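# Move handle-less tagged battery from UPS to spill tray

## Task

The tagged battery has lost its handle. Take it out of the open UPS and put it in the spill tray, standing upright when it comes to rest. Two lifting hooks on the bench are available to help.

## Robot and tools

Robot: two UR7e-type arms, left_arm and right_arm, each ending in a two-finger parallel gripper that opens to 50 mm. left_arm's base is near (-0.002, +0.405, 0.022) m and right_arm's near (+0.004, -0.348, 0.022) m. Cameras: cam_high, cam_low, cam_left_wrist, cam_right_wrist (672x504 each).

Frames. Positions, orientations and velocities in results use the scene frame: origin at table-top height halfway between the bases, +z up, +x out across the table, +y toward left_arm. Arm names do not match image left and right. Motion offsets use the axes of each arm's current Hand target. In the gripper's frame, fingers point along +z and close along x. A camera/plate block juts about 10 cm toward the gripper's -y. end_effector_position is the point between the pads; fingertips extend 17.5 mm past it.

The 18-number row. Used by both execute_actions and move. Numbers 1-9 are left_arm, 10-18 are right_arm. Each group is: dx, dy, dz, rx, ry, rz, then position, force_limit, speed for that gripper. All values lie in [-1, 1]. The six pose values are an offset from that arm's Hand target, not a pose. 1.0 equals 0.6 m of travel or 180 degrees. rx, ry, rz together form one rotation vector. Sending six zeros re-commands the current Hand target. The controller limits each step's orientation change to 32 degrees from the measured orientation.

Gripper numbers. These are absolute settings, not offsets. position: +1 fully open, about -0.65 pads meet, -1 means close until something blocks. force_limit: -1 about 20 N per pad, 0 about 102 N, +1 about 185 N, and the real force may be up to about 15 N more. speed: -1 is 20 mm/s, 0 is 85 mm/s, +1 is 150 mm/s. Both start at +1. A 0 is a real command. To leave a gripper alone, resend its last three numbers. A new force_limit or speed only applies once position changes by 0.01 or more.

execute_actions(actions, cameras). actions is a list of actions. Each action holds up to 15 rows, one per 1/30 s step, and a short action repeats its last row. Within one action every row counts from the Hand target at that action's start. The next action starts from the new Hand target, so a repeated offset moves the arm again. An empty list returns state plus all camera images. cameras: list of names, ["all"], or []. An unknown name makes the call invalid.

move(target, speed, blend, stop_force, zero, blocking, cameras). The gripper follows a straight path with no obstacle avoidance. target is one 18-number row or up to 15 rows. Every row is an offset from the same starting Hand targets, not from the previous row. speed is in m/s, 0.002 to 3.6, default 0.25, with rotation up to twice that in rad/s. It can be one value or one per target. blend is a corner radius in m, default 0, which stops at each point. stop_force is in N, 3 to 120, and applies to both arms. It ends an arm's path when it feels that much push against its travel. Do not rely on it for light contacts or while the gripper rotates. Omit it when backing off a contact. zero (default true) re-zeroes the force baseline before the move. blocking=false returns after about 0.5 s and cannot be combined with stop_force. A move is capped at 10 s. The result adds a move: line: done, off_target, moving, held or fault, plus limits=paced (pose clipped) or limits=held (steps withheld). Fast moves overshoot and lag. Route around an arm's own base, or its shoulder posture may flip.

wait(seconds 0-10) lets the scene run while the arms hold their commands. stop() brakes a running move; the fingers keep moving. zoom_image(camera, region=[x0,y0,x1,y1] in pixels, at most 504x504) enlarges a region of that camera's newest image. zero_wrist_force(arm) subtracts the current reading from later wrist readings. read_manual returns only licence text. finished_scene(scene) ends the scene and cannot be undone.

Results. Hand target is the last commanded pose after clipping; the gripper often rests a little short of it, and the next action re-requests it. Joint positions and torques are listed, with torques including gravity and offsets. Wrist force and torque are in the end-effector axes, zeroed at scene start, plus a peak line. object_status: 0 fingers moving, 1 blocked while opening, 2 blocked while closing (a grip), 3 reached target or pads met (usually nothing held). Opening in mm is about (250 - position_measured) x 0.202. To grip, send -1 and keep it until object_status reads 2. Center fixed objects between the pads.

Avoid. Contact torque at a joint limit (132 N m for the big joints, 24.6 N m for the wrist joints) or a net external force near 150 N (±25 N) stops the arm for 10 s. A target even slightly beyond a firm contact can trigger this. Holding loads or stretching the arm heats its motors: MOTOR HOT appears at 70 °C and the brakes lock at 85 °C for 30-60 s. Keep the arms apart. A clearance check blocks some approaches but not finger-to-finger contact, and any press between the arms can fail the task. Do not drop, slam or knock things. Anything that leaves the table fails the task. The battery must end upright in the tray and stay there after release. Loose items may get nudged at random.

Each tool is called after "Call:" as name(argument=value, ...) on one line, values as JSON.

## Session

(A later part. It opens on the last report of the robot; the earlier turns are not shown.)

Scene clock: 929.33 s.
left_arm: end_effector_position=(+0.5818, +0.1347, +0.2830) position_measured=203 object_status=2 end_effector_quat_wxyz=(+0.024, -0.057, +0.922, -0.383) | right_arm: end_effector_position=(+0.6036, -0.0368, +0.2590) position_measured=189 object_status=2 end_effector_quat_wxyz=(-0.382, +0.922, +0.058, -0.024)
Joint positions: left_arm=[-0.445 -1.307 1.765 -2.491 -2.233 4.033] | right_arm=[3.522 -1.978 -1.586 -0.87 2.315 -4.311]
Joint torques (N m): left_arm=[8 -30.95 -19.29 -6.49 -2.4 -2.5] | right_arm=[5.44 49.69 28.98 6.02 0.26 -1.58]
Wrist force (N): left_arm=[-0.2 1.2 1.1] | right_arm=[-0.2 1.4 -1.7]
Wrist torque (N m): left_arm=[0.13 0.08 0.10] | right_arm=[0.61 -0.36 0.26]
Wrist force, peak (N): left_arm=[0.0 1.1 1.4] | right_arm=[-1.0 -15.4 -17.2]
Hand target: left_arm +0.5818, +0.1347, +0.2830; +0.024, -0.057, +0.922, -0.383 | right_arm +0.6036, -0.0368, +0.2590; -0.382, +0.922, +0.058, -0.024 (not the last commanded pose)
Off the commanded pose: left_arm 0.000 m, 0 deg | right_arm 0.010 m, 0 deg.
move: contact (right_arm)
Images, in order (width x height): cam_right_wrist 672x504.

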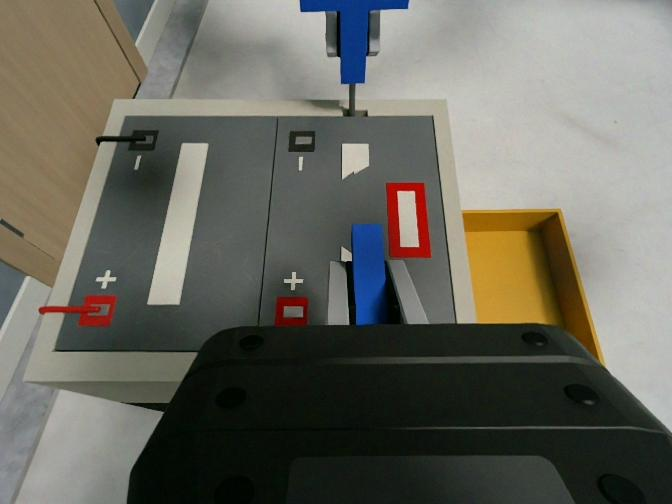

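Call:
move(target=[[0,0,0,0,0,0,-1,-0.5,-0.8,-0.00695,-0.0016,-0.0003,0,0.0589,0.0589,-1,-0.2,-0.6],[0,0,0,0,0,0,-1,-0.5,-0.8,-0.01342,-0.0035,0.0016,0,0.1179,0.1179,-1,-0.2,-0.6],[0,0,0,0,0,0,-1,-0.5,-0.8,-0.01897,-0.0065,0.0046,0,0.1768,0.1768,-1,-0.2,-0.6],[0,0,0,0,0,0,-1,-0.5,-0.8,-0.02324,-0.0104,0.0085,0,0.2357,0.2357,-1,-0.2,-0.6],[0,0,0,0,0,0,-1,-0.5,-0.8,-0.02592,-0.0150,0.0131,0,0.2946,0.2946,-1,-0.2,-0.6],[0,0,0,0,0,0,-1,-0.5,-0.8,-0.02683,-0.0199,0.0180,0,0.3536,0.3536,-1,-0.2,-0.6]], speed=0.11, stop_force=15, cameras=["all"])

Call:
zoom_image(camera="cam_right_wrist", region=[296, 0, 436, 140])

Scene clock: 971.07 s.
left_arm: end_effector_position=(+0.5818, +0.1347, +0.2830) position_measured=203 object_status=2 end_effector_quat_wxyz=(+0.024, -0.057, +0.922, -0.383) | right_arm: end_effector_position=(+0.5856, -0.0228, +0.2598) position_measured=189 object_status=2 end_effector_quat_wxyz=(-0.287, +0.693, -0.611, +0.253)
Joint positions: left_arm=[-0.445 -1.307 1.765 -2.491 -2.233 4.033] | right_arm=[4.022 -1.749 -1.98 -0.371 1.044 -2.52]
Joint torques (N m): left_arm=[7.61 -30.84 -20.07 -6.31 -2.39 -2.53] | right_arm=[-11.28 40.54 17.27 4.61 -3.1 1.96]
Wrist force (N): left_arm=[-0.3 0.9 0.8] | right_arm=[-1.4 3.0 0.0]
Wrist torque (N m): left_arm=[0.09 0.11 0.10] | right_arm=[0.59 -0.37 0.27]
Wrist force, peak (N): left_arm=[0.1 1.2 1.3] | right_arm=[-2.5 2.4 0.4]
Hand target: left_arm +0.5818, +0.1347, +0.2830; +0.024, -0.057, +0.922, -0.383 | right_arm +0.5856, -0.0228, +0.2598; -0.287, +0.693, -0.611, +0.253
Off the commanded pose: left_arm 0.000 m, 0 deg | right_arm 0.000 m, 0 deg.
move: done

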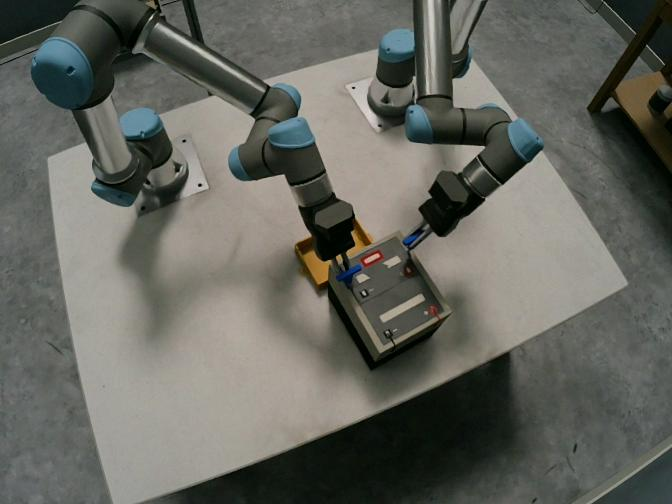

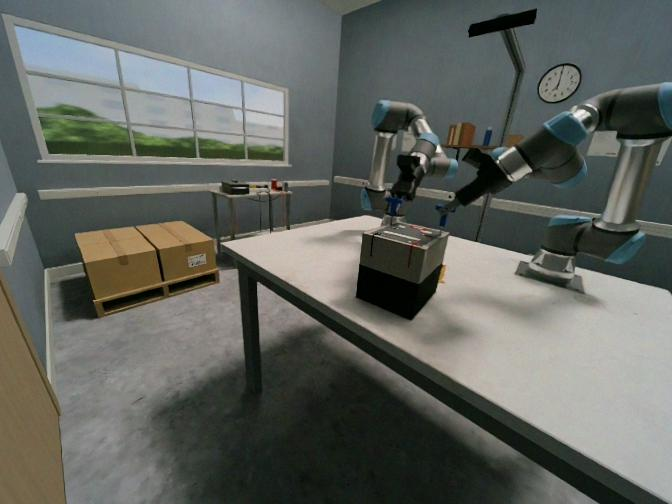

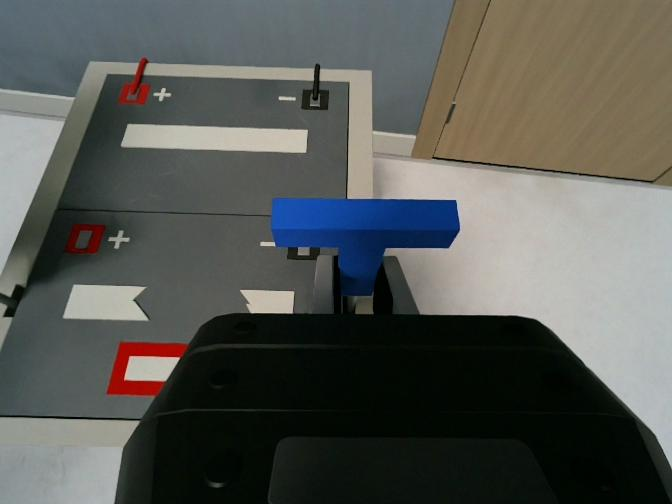

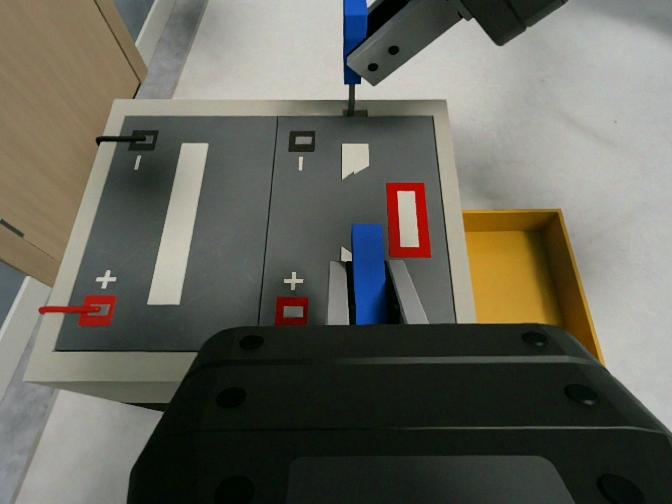

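Scaled by 3.600 from the camera's 672x504 image, which has a finer 960x720 frame.

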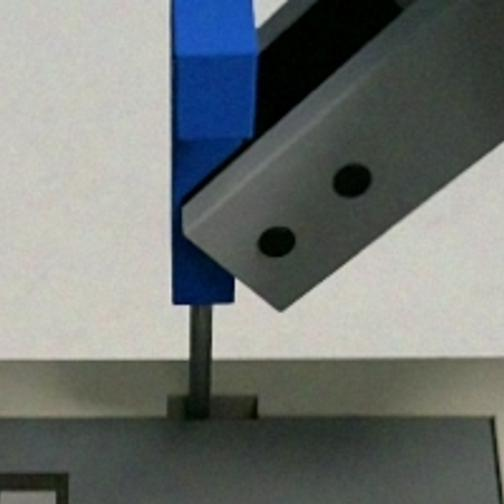

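Call:
move(target=[0,-0.0118,-0.0118,0,0,0,-1,-0.5,-0.8,0,-0.0118,-0.0118,0,0,0,-1,-0.2,-0.6], speed=0.015, stop_force=6)

Scene clock: 979.83 s.
left_arm: end_effector_position=(+0.5818, +0.1348, +0.2930) position_measured=203 object_status=2 end_effector_quat_wxyz=(+0.024, -0.057, +0.922, -0.383) | right_arm: end_effector_position=(+0.5856, -0.0228, +0.2699) position_measured=189 object_status=2 end_effector_quat_wxyz=(-0.287, +0.693, -0.611, +0.253)
Joint positions: left_arm=[-0.445 -1.317 1.75 -2.466 -2.233 4.033] | right_arm=[4.022 -1.735 -1.966 -0.399 1.044 -2.52]
Joint torques (N m): left_arm=[8.72 -29.67 -13.68 -6.75 -2.34 1.85] | right_arm=[-7.01 18.4 17.38 6.52 -3.03 0.71]
Wrist force (N): left_arm=[-0.1 1.0 0.8] | right_arm=[-0.4 2.7 -0.2]
Wrist torque (N m): left_arm=[0.10 0.07 0.10] | right_arm=[0.59 -0.31 0.25]
Wrist force, peak (N): left_arm=[-0.1 1.6 1.1] | right_arm=[-2.3 3.6 0.5]
Hand target: left_arm +0.5818, +0.1348, +0.2930; +0.024, -0.057, +0.922, -0.383 | right_arm +0.5856, -0.0228, +0.2699; -0.287, +0.693, -0.611, +0.253
Off the commanded pose: left_arm 0.000 m, 0 deg | right_arm 0.000 m, 0 deg.
move: done

Call:
move(target=[0,-0.0177,-0.0177,0,0,0,-1,-0.5,-0.8,0,-0.0177,-0.0177,0,0,0,-1,-0.2,-0.6], speed=0.015, stop_force=6, cameras=["all"])

Call:
zoom_image(camera="cam_right_wrist", region=[296, 0, 436, 140])

Scene clock: 985.67 s.
left_arm: end_effector_position=(+0.5817, +0.1348, +0.2951) position_measured=203 object_status=2 end_effector_quat_wxyz=(+0.024, -0.058, +0.922, -0.383) | right_arm: end_effector_position=(+0.5856, -0.0228, +0.2721) position_measured=189 object_status=2 end_effector_quat_wxyz=(-0.287, +0.693, -0.611, +0.253)
Joint positions: left_arm=[-0.445 -1.319 1.747 -2.46 -2.233 4.034] | right_arm=[4.022 -1.732 -1.963 -0.405 1.044 -2.52]
Joint torques (N m): left_arm=[8.22 -32.97 -15.96 -2.27 -2.53 2.22] | right_arm=[0.23 20.52 19.51 2.88 -2.36 -0.22]
Wrist force (N): left_arm=[0.6 4.2 3.9] | right_arm=[-1.0 7.4 4.0]
Wrist torque (N m): left_arm=[0.18 0.12 0.06] | right_arm=[0.61 -0.33 0.25]
Wrist force, peak (N): left_arm=[-0.7 13.2 15.1] | right_arm=[-2.5 15.7 11.6]
Hand target: left_arm +0.5817, +0.1348, +0.2951; +0.024, -0.058, +0.922, -0.383 (not the last commanded pose) | right_arm +0.5856, -0.0228, +0.2721; -0.287, +0.693, -0.611, +0.253 (not the last commanded pose)
Off the commanded pose: left_arm 0.013 m, 0 deg | right_arm 0.013 m, 0 deg.
move: contact (left_arm, right_arm)

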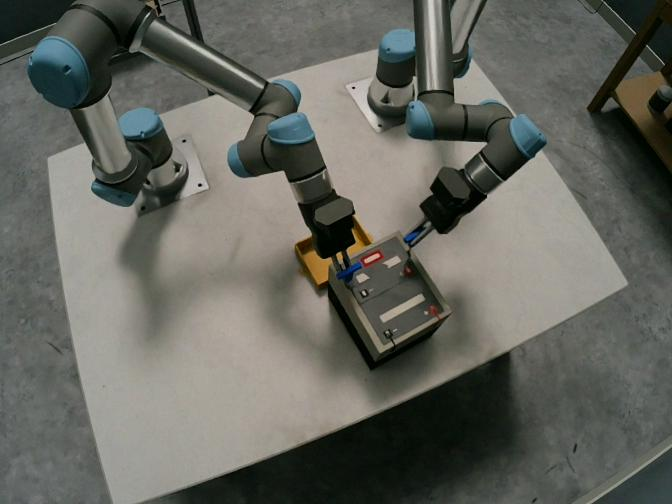

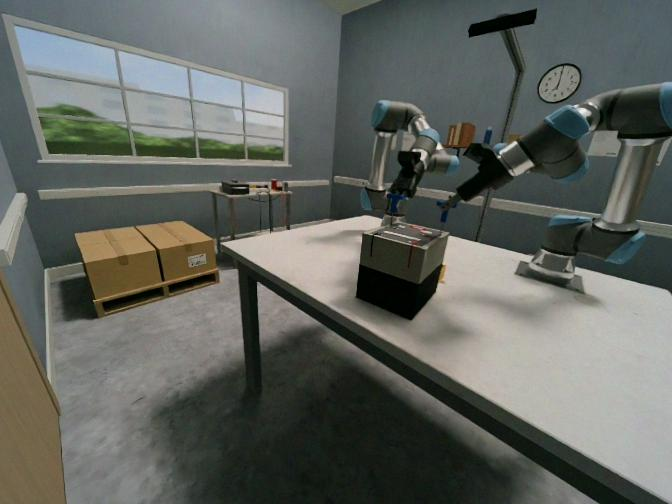

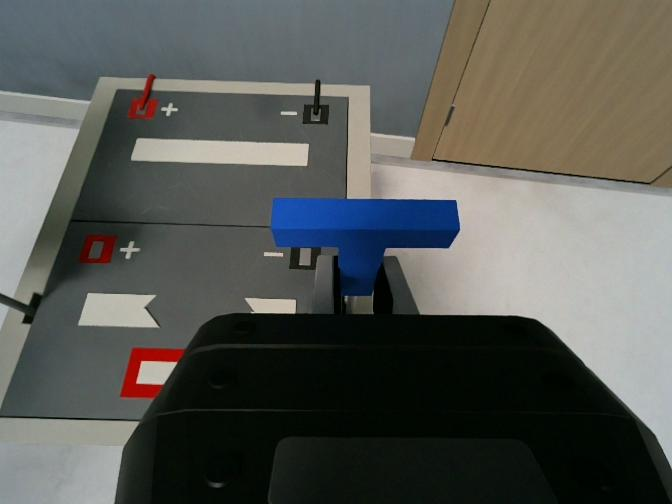

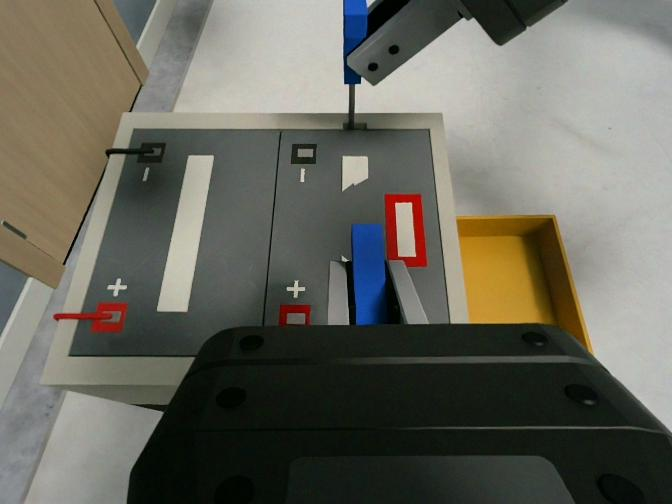

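Scaled by 3.600 from the camera's 672x504 image, which has a finer 960x720 frame.

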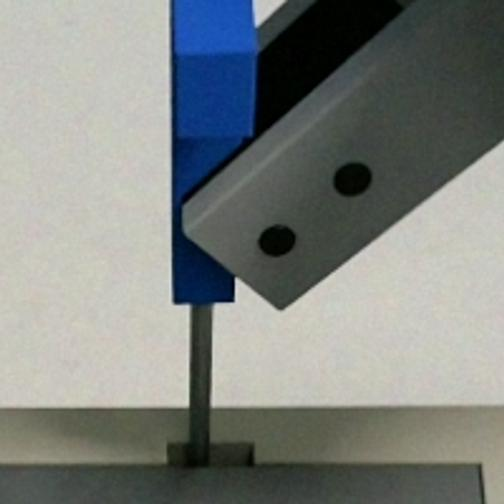

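Call:
move(target=[0,-0.0118,-0.0118,0,0,0,-1,-0.5,-0.8,0,-0.0118,-0.0118,0,0,0,-1,-0.2,-0.6], speed=0.02, cameras=["cam_right_wrist","cam_left_wrist"])

Scene clock: 994.77 s.
left_arm: end_effector_position=(+0.5817, +0.1348, +0.3053) position_measured=203 object_status=2 end_effector_quat_wxyz=(+0.024, -0.058, +0.922, -0.383) | right_arm: end_effector_position=(+0.5856, -0.0228, +0.2823) position_measured=189 object_status=2 end_effector_quat_wxyz=(-0.287, +0.693, -0.611, +0.253)
Joint positions: left_arm=[-0.445 -1.329 1.731 -2.435 -2.233 4.034] | right_arm=[4.022 -1.719 -1.949 -0.433 1.044 -2.52]
Joint torques (N m): left_arm=[8.98 -42.72 -30.67 -9.48 -2.66 1.82] | right_arm=[-0.23 29.99 26.69 10.47 -2.53 -0.72]
Wrist force (N): left_arm=[0.0 15.1 16.0] | right_arm=[-2.4 16.8 12.3]
Wrist torque (N m): left_arm=[0.92 0.04 0.11] | right_arm=[0.67 -0.39 0.28]
Wrist force, peak (N): left_arm=[0.3 16.0 19.4] | right_arm=[-3.4 18.2 14.1]
Hand target: left_arm +0.5817, +0.1348, +0.3051; +0.024, -0.058, +0.922, -0.383 | right_arm +0.5856, -0.0228, +0.2821; -0.287, +0.693, -0.611, +0.253
Off the commanded pose: left_arm 0.000 m, 0 deg | right_arm 0.000 m, 0 deg.
move: done
Images, in order (width x height): cam_left_wrist 672x504, cam_right_wrist 672x504.

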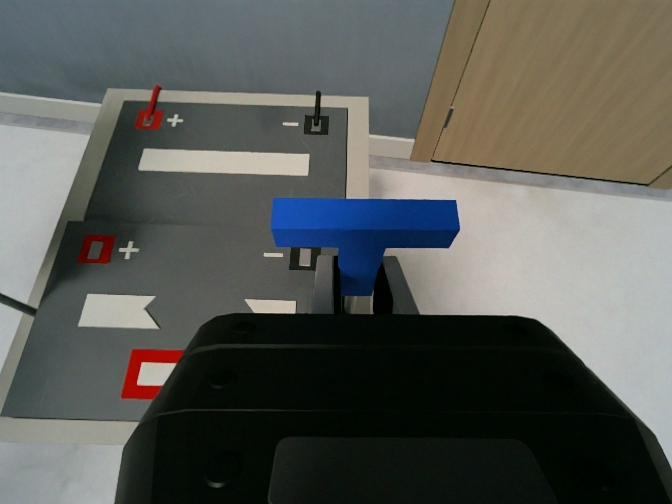

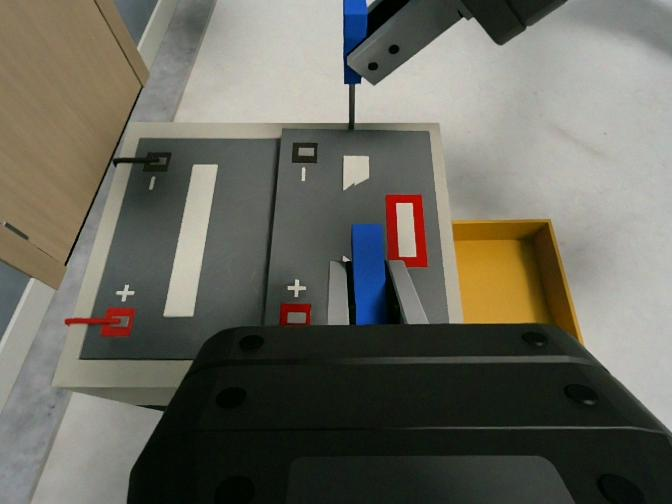

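Call:
move(target=[0,-0.118,-0.118,0,0,0,-1,-0.5,-0.8,0,-0.118,-0.118,0,0,0,-1,-0.2,-0.6], speed=0.06, cameras=["all"])

Call:
zoom_image(camera="cam_low", region=[340, 160, 480, 300])

Scene clock: 1007.10 s.
left_arm: end_effector_position=(+0.5817, +0.1349, +0.4054) position_measured=203 object_status=2 end_effector_quat_wxyz=(+0.024, -0.057, +0.922, -0.383) | right_arm: end_effector_position=(+0.5856, -0.0228, +0.3823) position_measured=189 object_status=2 end_effector_quat_wxyz=(-0.287, +0.693, -0.611, +0.253)
Joint positions: left_arm=[-0.445 -1.394 1.546 -2.184 -2.233 4.034] | right_arm=[4.022 -1.625 -1.777 -0.699 1.044 -2.52]
Joint torques (N m): left_arm=[9.79 -39.47 -26.2 -9.76 -4.51 2.79] | right_arm=[-10.54 24.75 29.72 10.26 -5.18 1.53]
Wrist force (N): left_arm=[0.3 15.8 15.2] | right_arm=[-1.7 17.0 12.0]
Wrist torque (N m): left_arm=[0.75 0.01 0.08] | right_arm=[0.63 -0.39 0.26]
Wrist force, peak (N): left_arm=[0.0 18.1 20.8] | right_arm=[-2.6 19.8 15.2]
Hand target: left_arm +0.5817, +0.1349, +0.4052; +0.024, -0.058, +0.922, -0.383 | right_arm +0.5857, -0.0228, +0.3822; -0.287, +0.693, -0.611, +0.253
Off the commanded pose: left_arm 0.000 m, 0 deg | right_arm 0.000 m, 0 deg.
move: done

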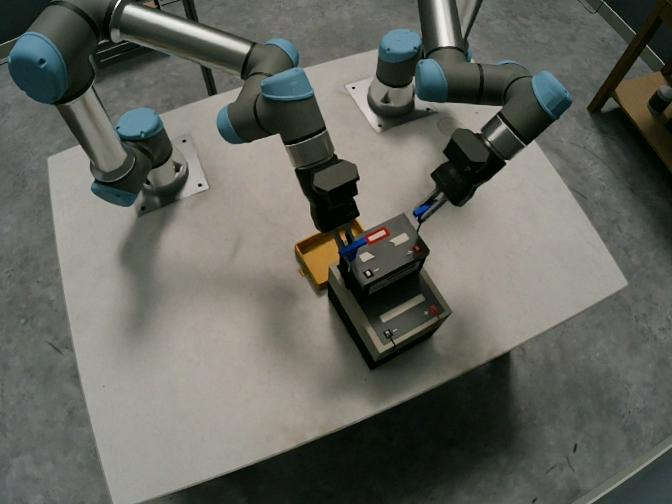

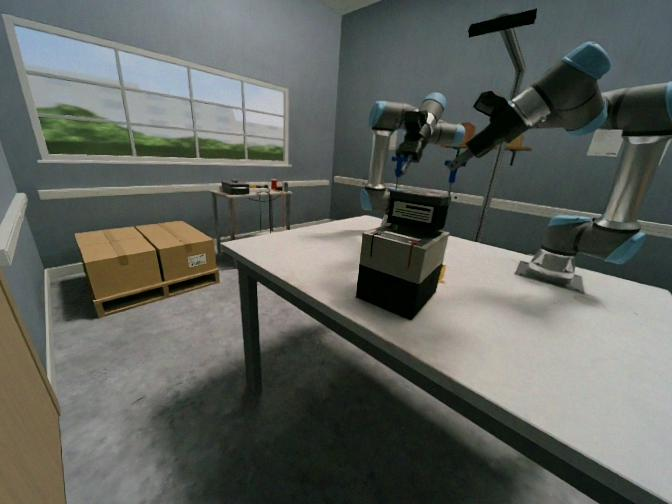

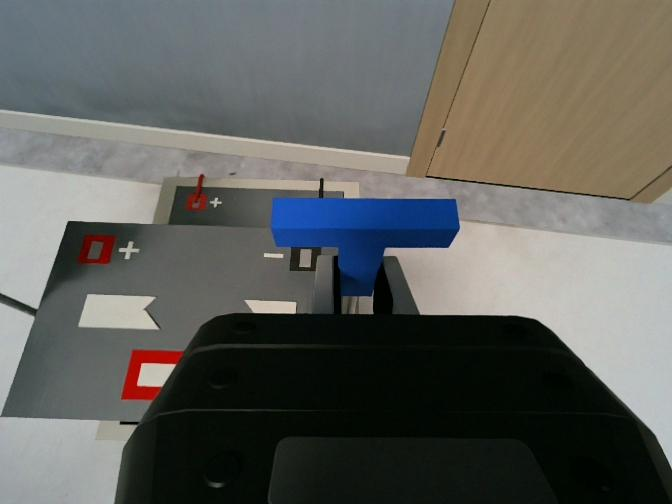

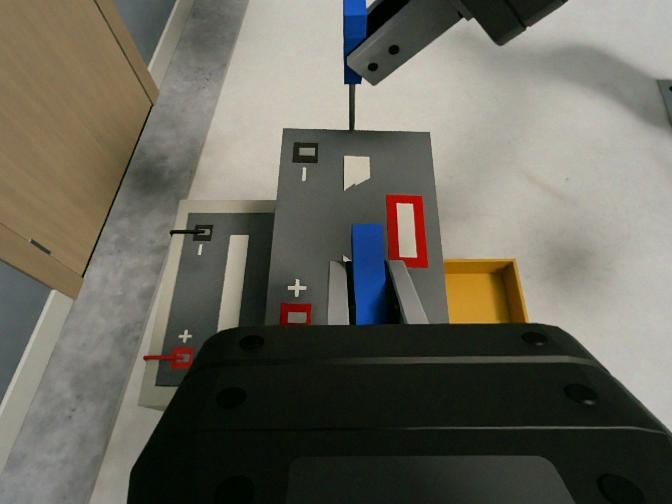

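Scaled by 3.600 from the camera's 672x504 image, which has a finer 960x720 frame.

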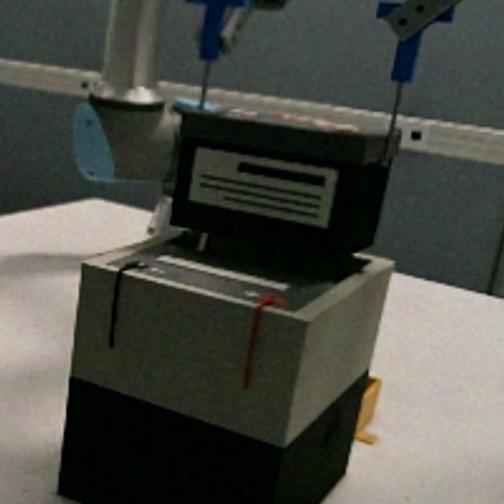

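Call:
move(target=[[0,-0.0412,-0.0412,0,0,0,-1,-0.5,-0.8,0,-0.0412,-0.0412,0,0,0,-1,-0.2,-0.6],[0.24,-0.0577,-0.0247,0,0,0,-1,-0.5,-0.8,0.0233,0.1284,-0.2109,0,0,0,-1,-0.2,-0.6]], speed=0.07, cameras=["all"])

Call:
zoom_image(camera="cam_low", region=[340, 160, 480, 300])

Scene clock: 1057.37 s.
left_arm: end_effector_position=(+0.4405, +0.1031, +0.4401) position_measured=203 object_status=2 end_effector_quat_wxyz=(+0.024, -0.058, +0.922, -0.383) | right_arm: end_effector_position=(+0.4446, -0.0546, +0.4173) position_measured=189 object_status=2 end_effector_quat_wxyz=(-0.287, +0.693, -0.611, +0.253)
Joint positions: left_arm=[-0.641 -1.708 1.804 -2.248 -2.135 3.826] | right_arm=[4.277 -1.261 -1.967 -1.022 0.912 -2.256]
Joint torques (N m): left_arm=[9.58 -24.34 -51.87 -5.09 -3.96 2.85] | right_arm=[-11.25 9.06 42.91 9.59 -2.83 -1.71]
Wrist force (N): left_arm=[0.7 15.6 14.4] | right_arm=[-1.7 17.5 11.4]
Wrist torque (N m): left_arm=[0.67 0.05 0.01] | right_arm=[0.55 -0.37 0.26]
Wrist force, peak (N): left_arm=[0.0 19.0 19.3] | right_arm=[-2.6 20.1 15.2]
Hand target: left_arm +0.4405, +0.1031, +0.4401; +0.024, -0.058, +0.922, -0.383 | right_arm +0.4446, -0.0546, +0.4173; -0.287, +0.693, -0.611, +0.253
Off the commanded pose: left_arm 0.000 m, 0 deg | right_arm 0.000 m, 0 deg.
move: done

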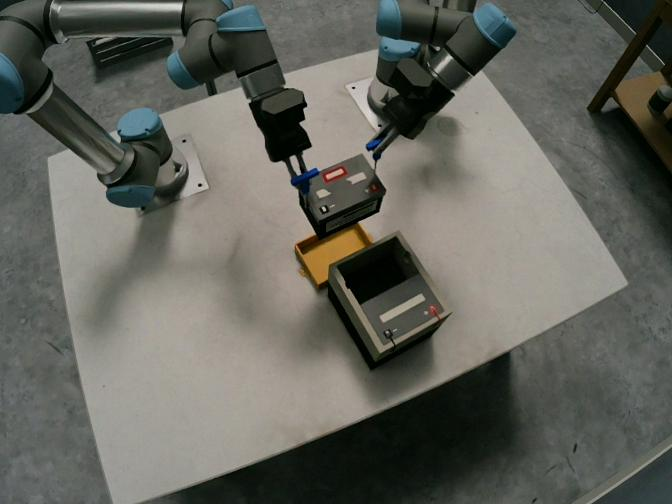

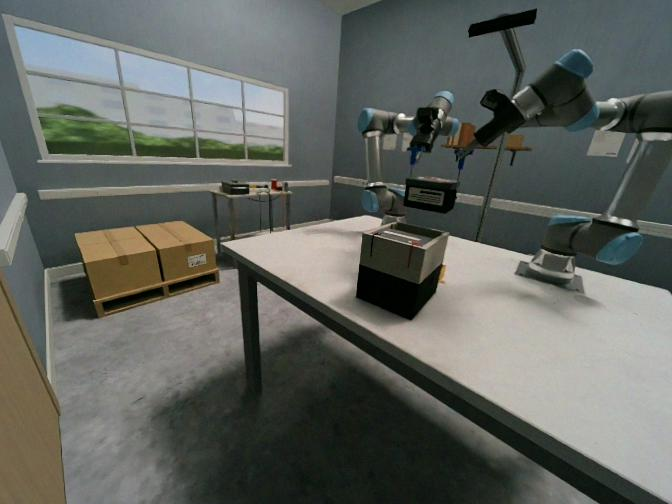

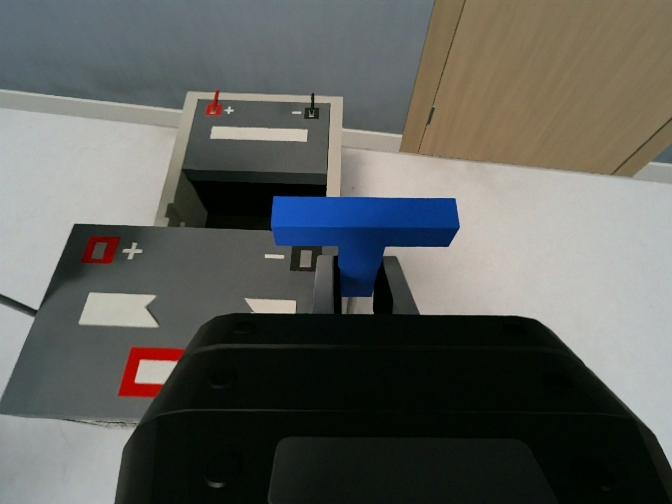

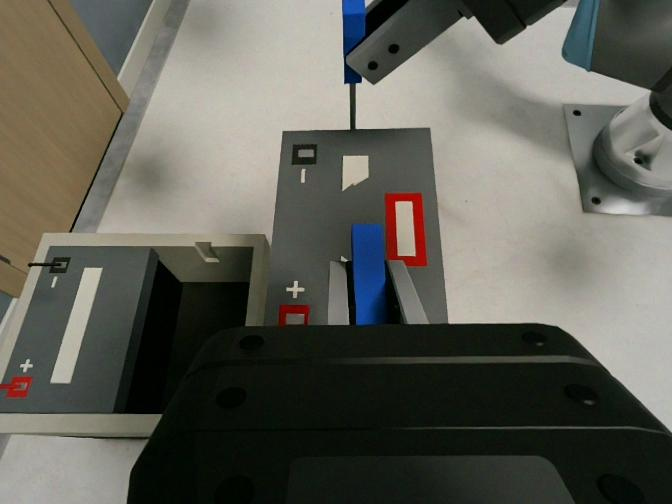

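Scaled by 3.600 from the camera's 672x504 image, which has a finer 960x720 frame.

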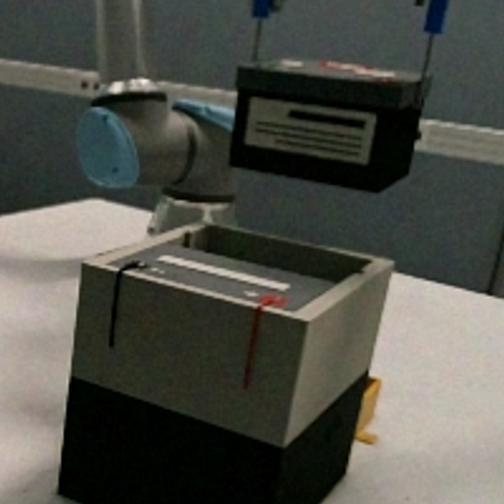

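Call:
move(target=[0,0.2003,0.2003,0,0,0,-1,-0.5,-0.8,0,0.2003,0.2003,0,0,0,-1,-0.2,-0.6], speed=0.08, cameras=["all"])

Call:
zoom_image(camera="cam_high", region=[270, 170, 410, 310])

Call:
zoom_image(camera="cam_low", region=[340, 160, 480, 300])

Scene clock: 1074.40 s.
left_arm: end_effector_position=(+0.4406, +0.1029, +0.2701) position_measured=203 object_status=2 end_effector_quat_wxyz=(+0.024, -0.058, +0.922, -0.382) | right_arm: end_effector_position=(+0.4445, -0.0546, +0.2473) position_measured=189 object_status=2 end_effector_quat_wxyz=(-0.287, +0.693, -0.611, +0.253)
Joint positions: left_arm=[-0.641 -1.566 2.135 -2.722 -2.135 3.826] | right_arm=[4.277 -1.419 -2.315 -0.516 0.912 -2.256]
Joint torques (N m): left_arm=[-5.7 -38.93 -45.98 -5.93 -1.65 -2.34] | right_arm=[-10.38 29.46 30.61 6.21 -5.65 -1.73]
Wrist force (N): left_arm=[-0.4 15.2 15.7] | right_arm=[-2.6 16.0 12.7]
Wrist torque (N m): left_arm=[0.88 -0.06 0.07] | right_arm=[0.62 -0.47 0.28]
Wrist force, peak (N): left_arm=[1.0 17.2 18.5] | right_arm=[-3.7 20.0 13.6]
Hand target: left_arm +0.4406, +0.1029, +0.2702; +0.024, -0.058, +0.922, -0.383 | right_arm +0.4445, -0.0547, +0.2474; -0.287, +0.693, -0.611, +0.253
Off the commanded pose: left_arm 0.000 m, 0 deg | right_arm 0.000 m, 0 deg.
move: done

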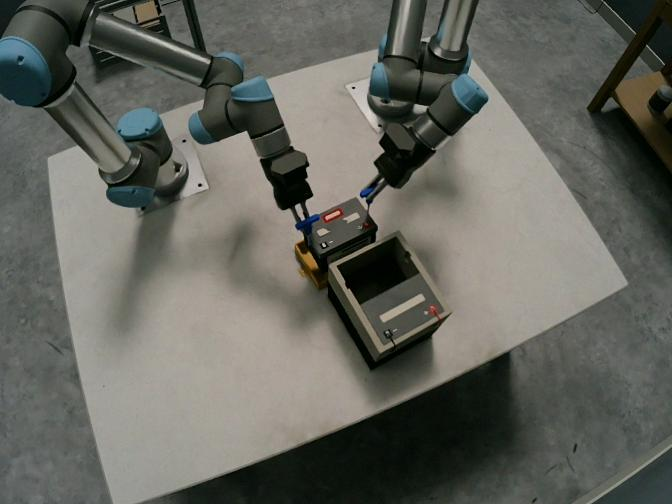

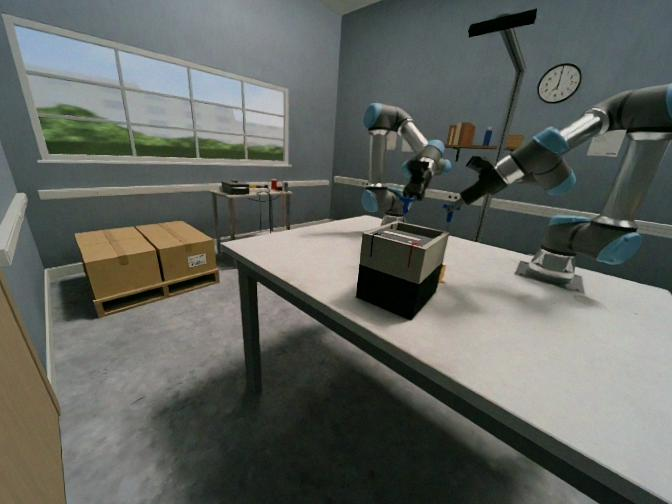

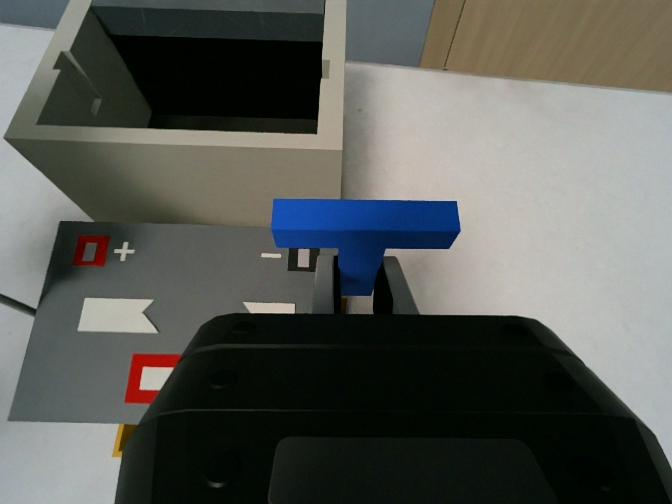

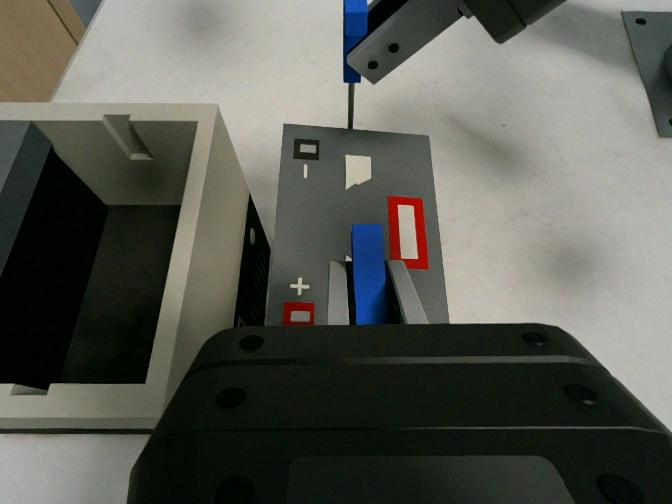

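Scaled by 3.600 from the camera's 672x504 image, which has a finer 960x720 frame.

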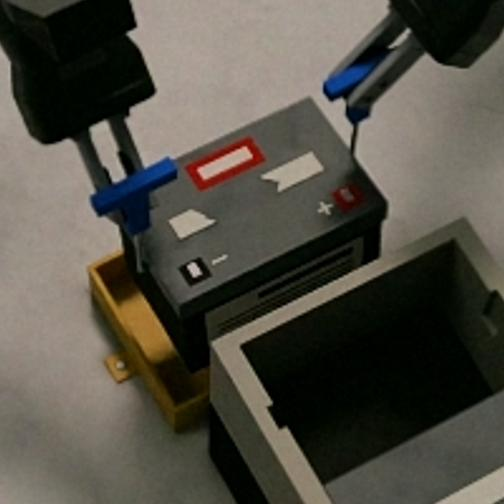

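Scaled by 3.600 from the camera's 672x504 image, which has a finer 960x720 frame.

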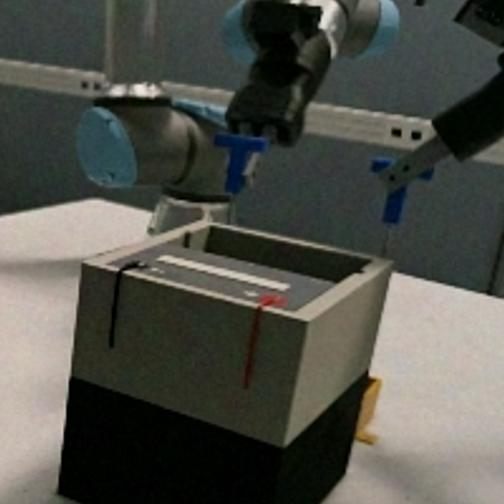

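Call:
move(target=[0,0.115,0.115,0,0,0,-1,-0.5,-0.8,0,0.115,0.115,0,0,0,-1,-0.2,-0.6], speed=0.02, stop_force=8, cameras=["all"])

Call:
zoom_image(camera="cam_high", region=[270, 170, 410, 310])

Scene clock: 1094.10 s.
left_arm: end_effector_position=(+0.4407, +0.1029, +0.2210) position_measured=203 object_status=2 end_effector_quat_wxyz=(+0.024, -0.058, +0.922, -0.383) | right_arm: end_effector_position=(+0.4445, -0.0547, +0.1966) position_measured=189 object_status=2 end_effector_quat_wxyz=(-0.287, +0.693, -0.611, +0.253)
Joint positions: left_arm=[-0.641 -1.481 2.203 -2.873 -2.135 3.826] | right_arm=[4.277 -1.525 -2.391 -0.334 0.912 -2.256]
Joint torques (N m): left_arm=[-5.73 -17.99 -35.06 -4.1 -1.46 -1.8] | right_arm=[1.75 11.44 20.25 8.44 2.87 -0.91]
Wrist force (N): left_arm=[0.2 0.9 0.9] | right_arm=[9.9 2.5 1.2]
Wrist torque (N m): left_arm=[0.07 0.00 0.03] | right_arm=[0.66 0.28 -0.24]
Wrist force, peak (N): left_arm=[0.5 15.5 16.1] | right_arm=[1.0 17.4 12.9]
Hand target: left_arm +0.4407, +0.1029, +0.2210; +0.024, -0.058, +0.922, -0.383 (not the last commanded pose) | right_arm +0.4445, -0.0547, +0.1965; -0.287, +0.693, -0.611, +0.253 (not the last commanded pose)
Off the commanded pose: left_arm 0.048 m, 0 deg | right_arm 0.047 m, 0 deg.
move: contact (left_arm, right_arm)

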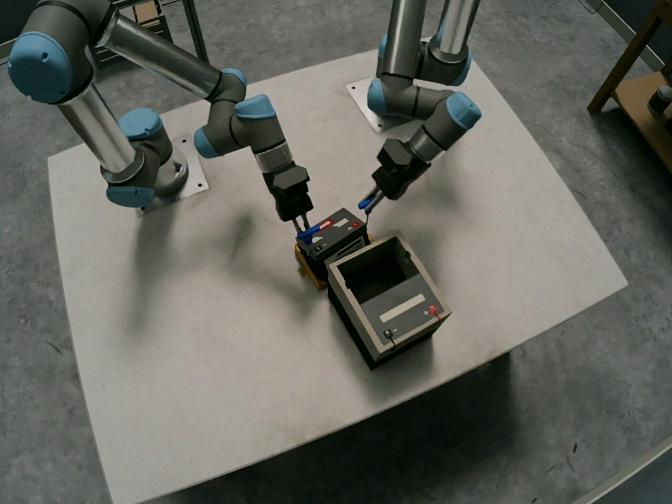

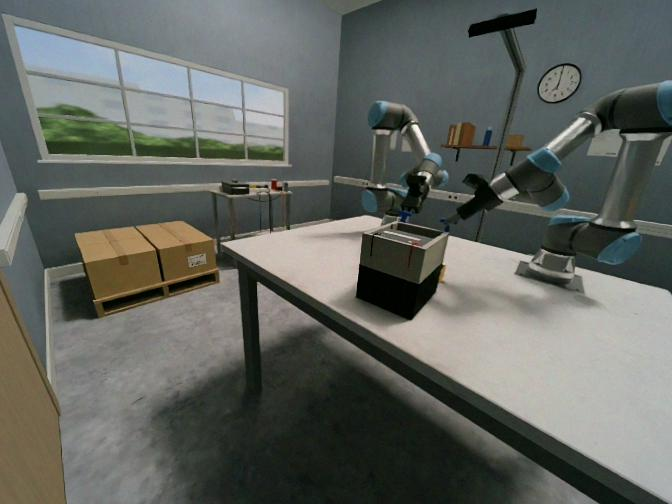

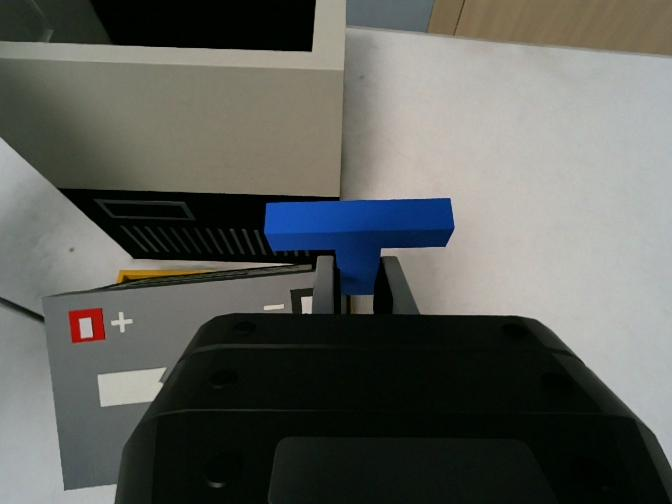

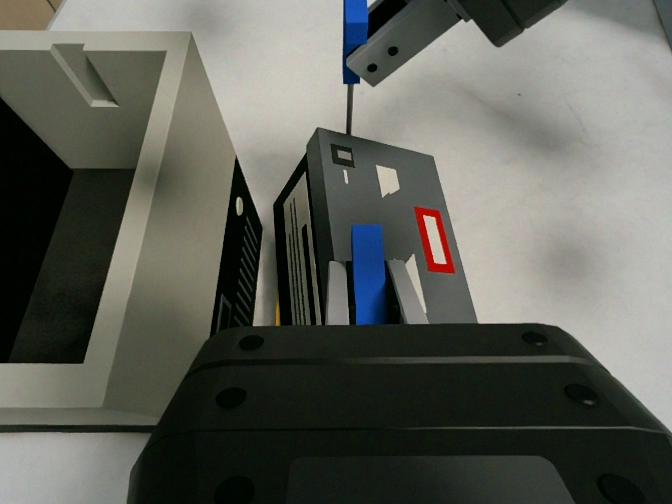

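Scaled by 3.600 from the camera's 672x504 image, which has a finer 960x720 frame.

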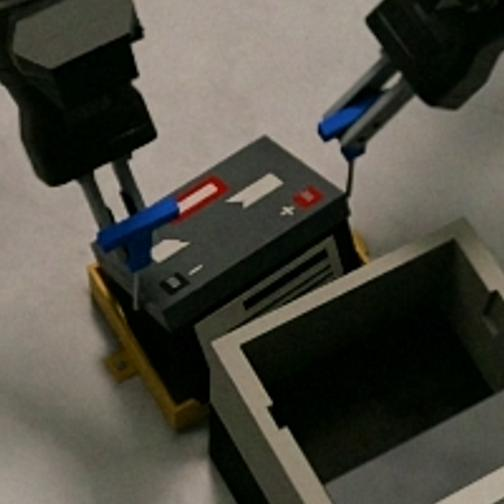

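Call:
move(target=[0,-0.035,-0.035,0,0,0,-1,-0.5,-0.8,0,-0.035,-0.035,0,0,0,-1,-0.2,-0.6], speed=0.04, cameras=["all"])

Call:
zoom_image(camera="cam_high", region=[280, 190, 390, 300])

Call:
zoom_image(camera="cam_left_wrist", region=[0, 180, 340, 480])

Call:
zoom_image(camera="cam_right_wrist", region=[230, 100, 480, 330])

Scene clock: 1138.30 s.
left_arm: end_effector_position=(+0.4407, +0.1028, +0.2509) position_measured=203 object_status=2 end_effector_quat_wxyz=(+0.024, -0.057, +0.922, -0.383) | right_arm: end_effector_position=(+0.4445, -0.0547, +0.2263) position_measured=189 object_status=2 end_effector_quat_wxyz=(-0.287, +0.693, -0.611, +0.253)
Joint positions: left_arm=[-0.641 -1.535 2.163 -2.781 -2.135 3.826] | right_arm=[4.277 -1.459 -2.348 -0.442 0.912 -2.256]
Joint torques (N m): left_arm=[3.9 -17.63 -12.15 -7.09 -2.05 -0.91] | right_arm=[-3.02 4.19 16.17 6.32 -3.55 2.05]
Wrist force (N): left_arm=[0.3 1.1 0.9] | right_arm=[-0.2 2.8 -0.3]
Wrist torque (N m): left_arm=[0.11 0.00 0.04] | right_arm=[0.59 -0.31 0.24]
Wrist force, peak (N): left_arm=[0.2 1.8 1.5] | right_arm=[9.4 3.9 2.1]
Hand target: left_arm +0.4406, +0.1029, +0.2507; +0.024, -0.058, +0.922, -0.383 | right_arm +0.4445, -0.0547, +0.2262; -0.287, +0.693, -0.611, +0.253
Off the commanded pose: left_arm 0.000 m, 0 deg | right_arm 0.000 m, 0 deg.
move: done

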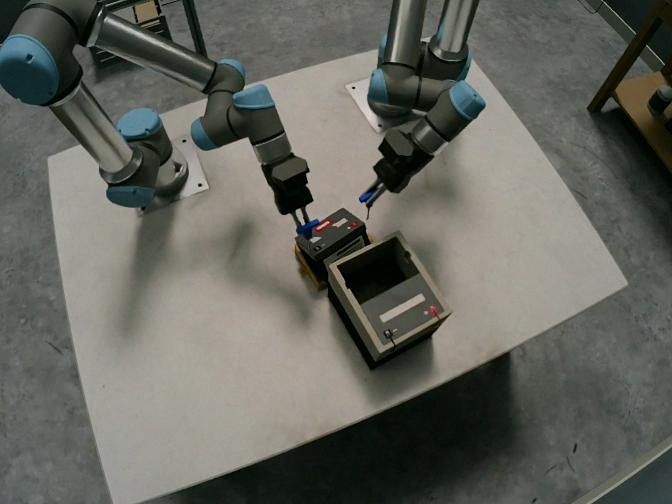

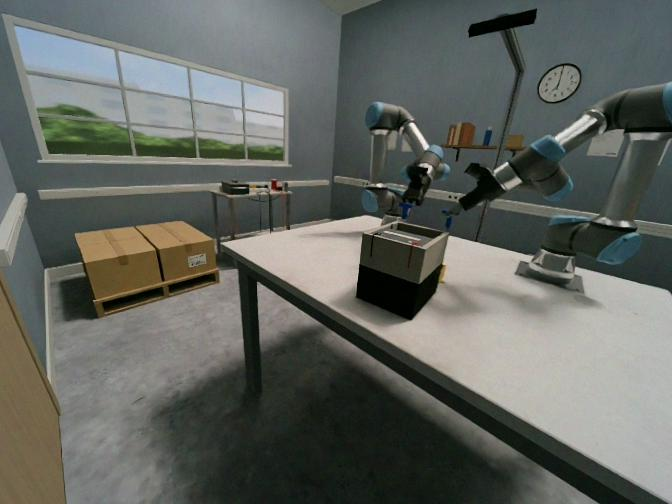

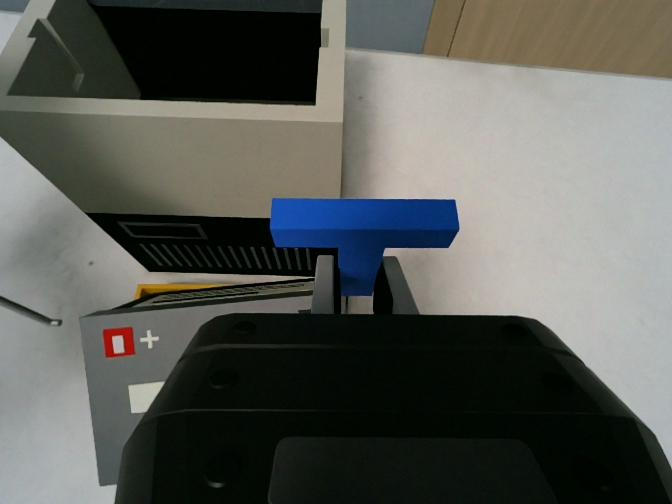

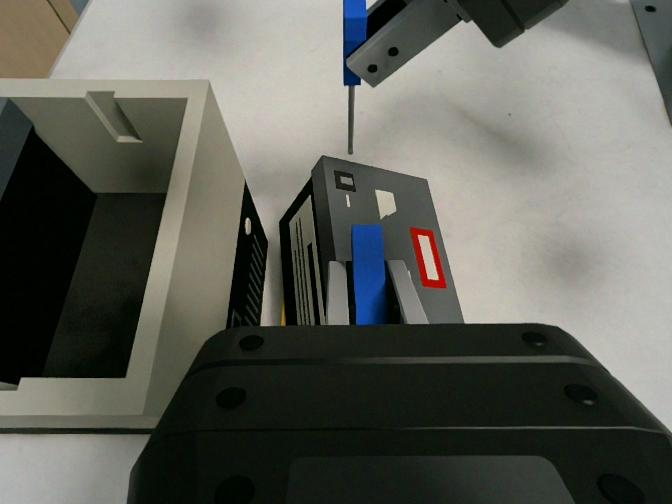

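Scaled by 4.582 from the camera's 672x504 image, which has a finer 960x720 frame.

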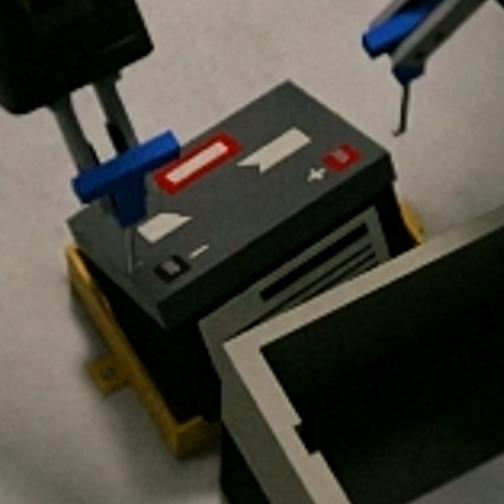

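Scaled by 1.482 from the camera's 672x504 image, which has a finer 960x720 frame.

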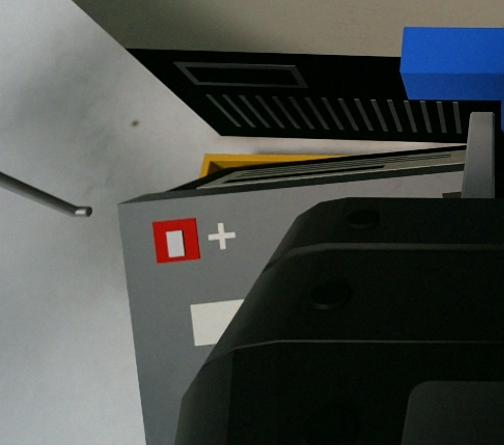

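Scaled by 2.016 from the camera's 672x504 image, which has a finer 960x720 frame.

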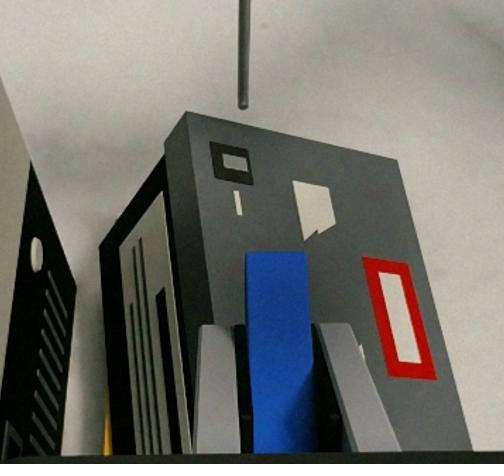

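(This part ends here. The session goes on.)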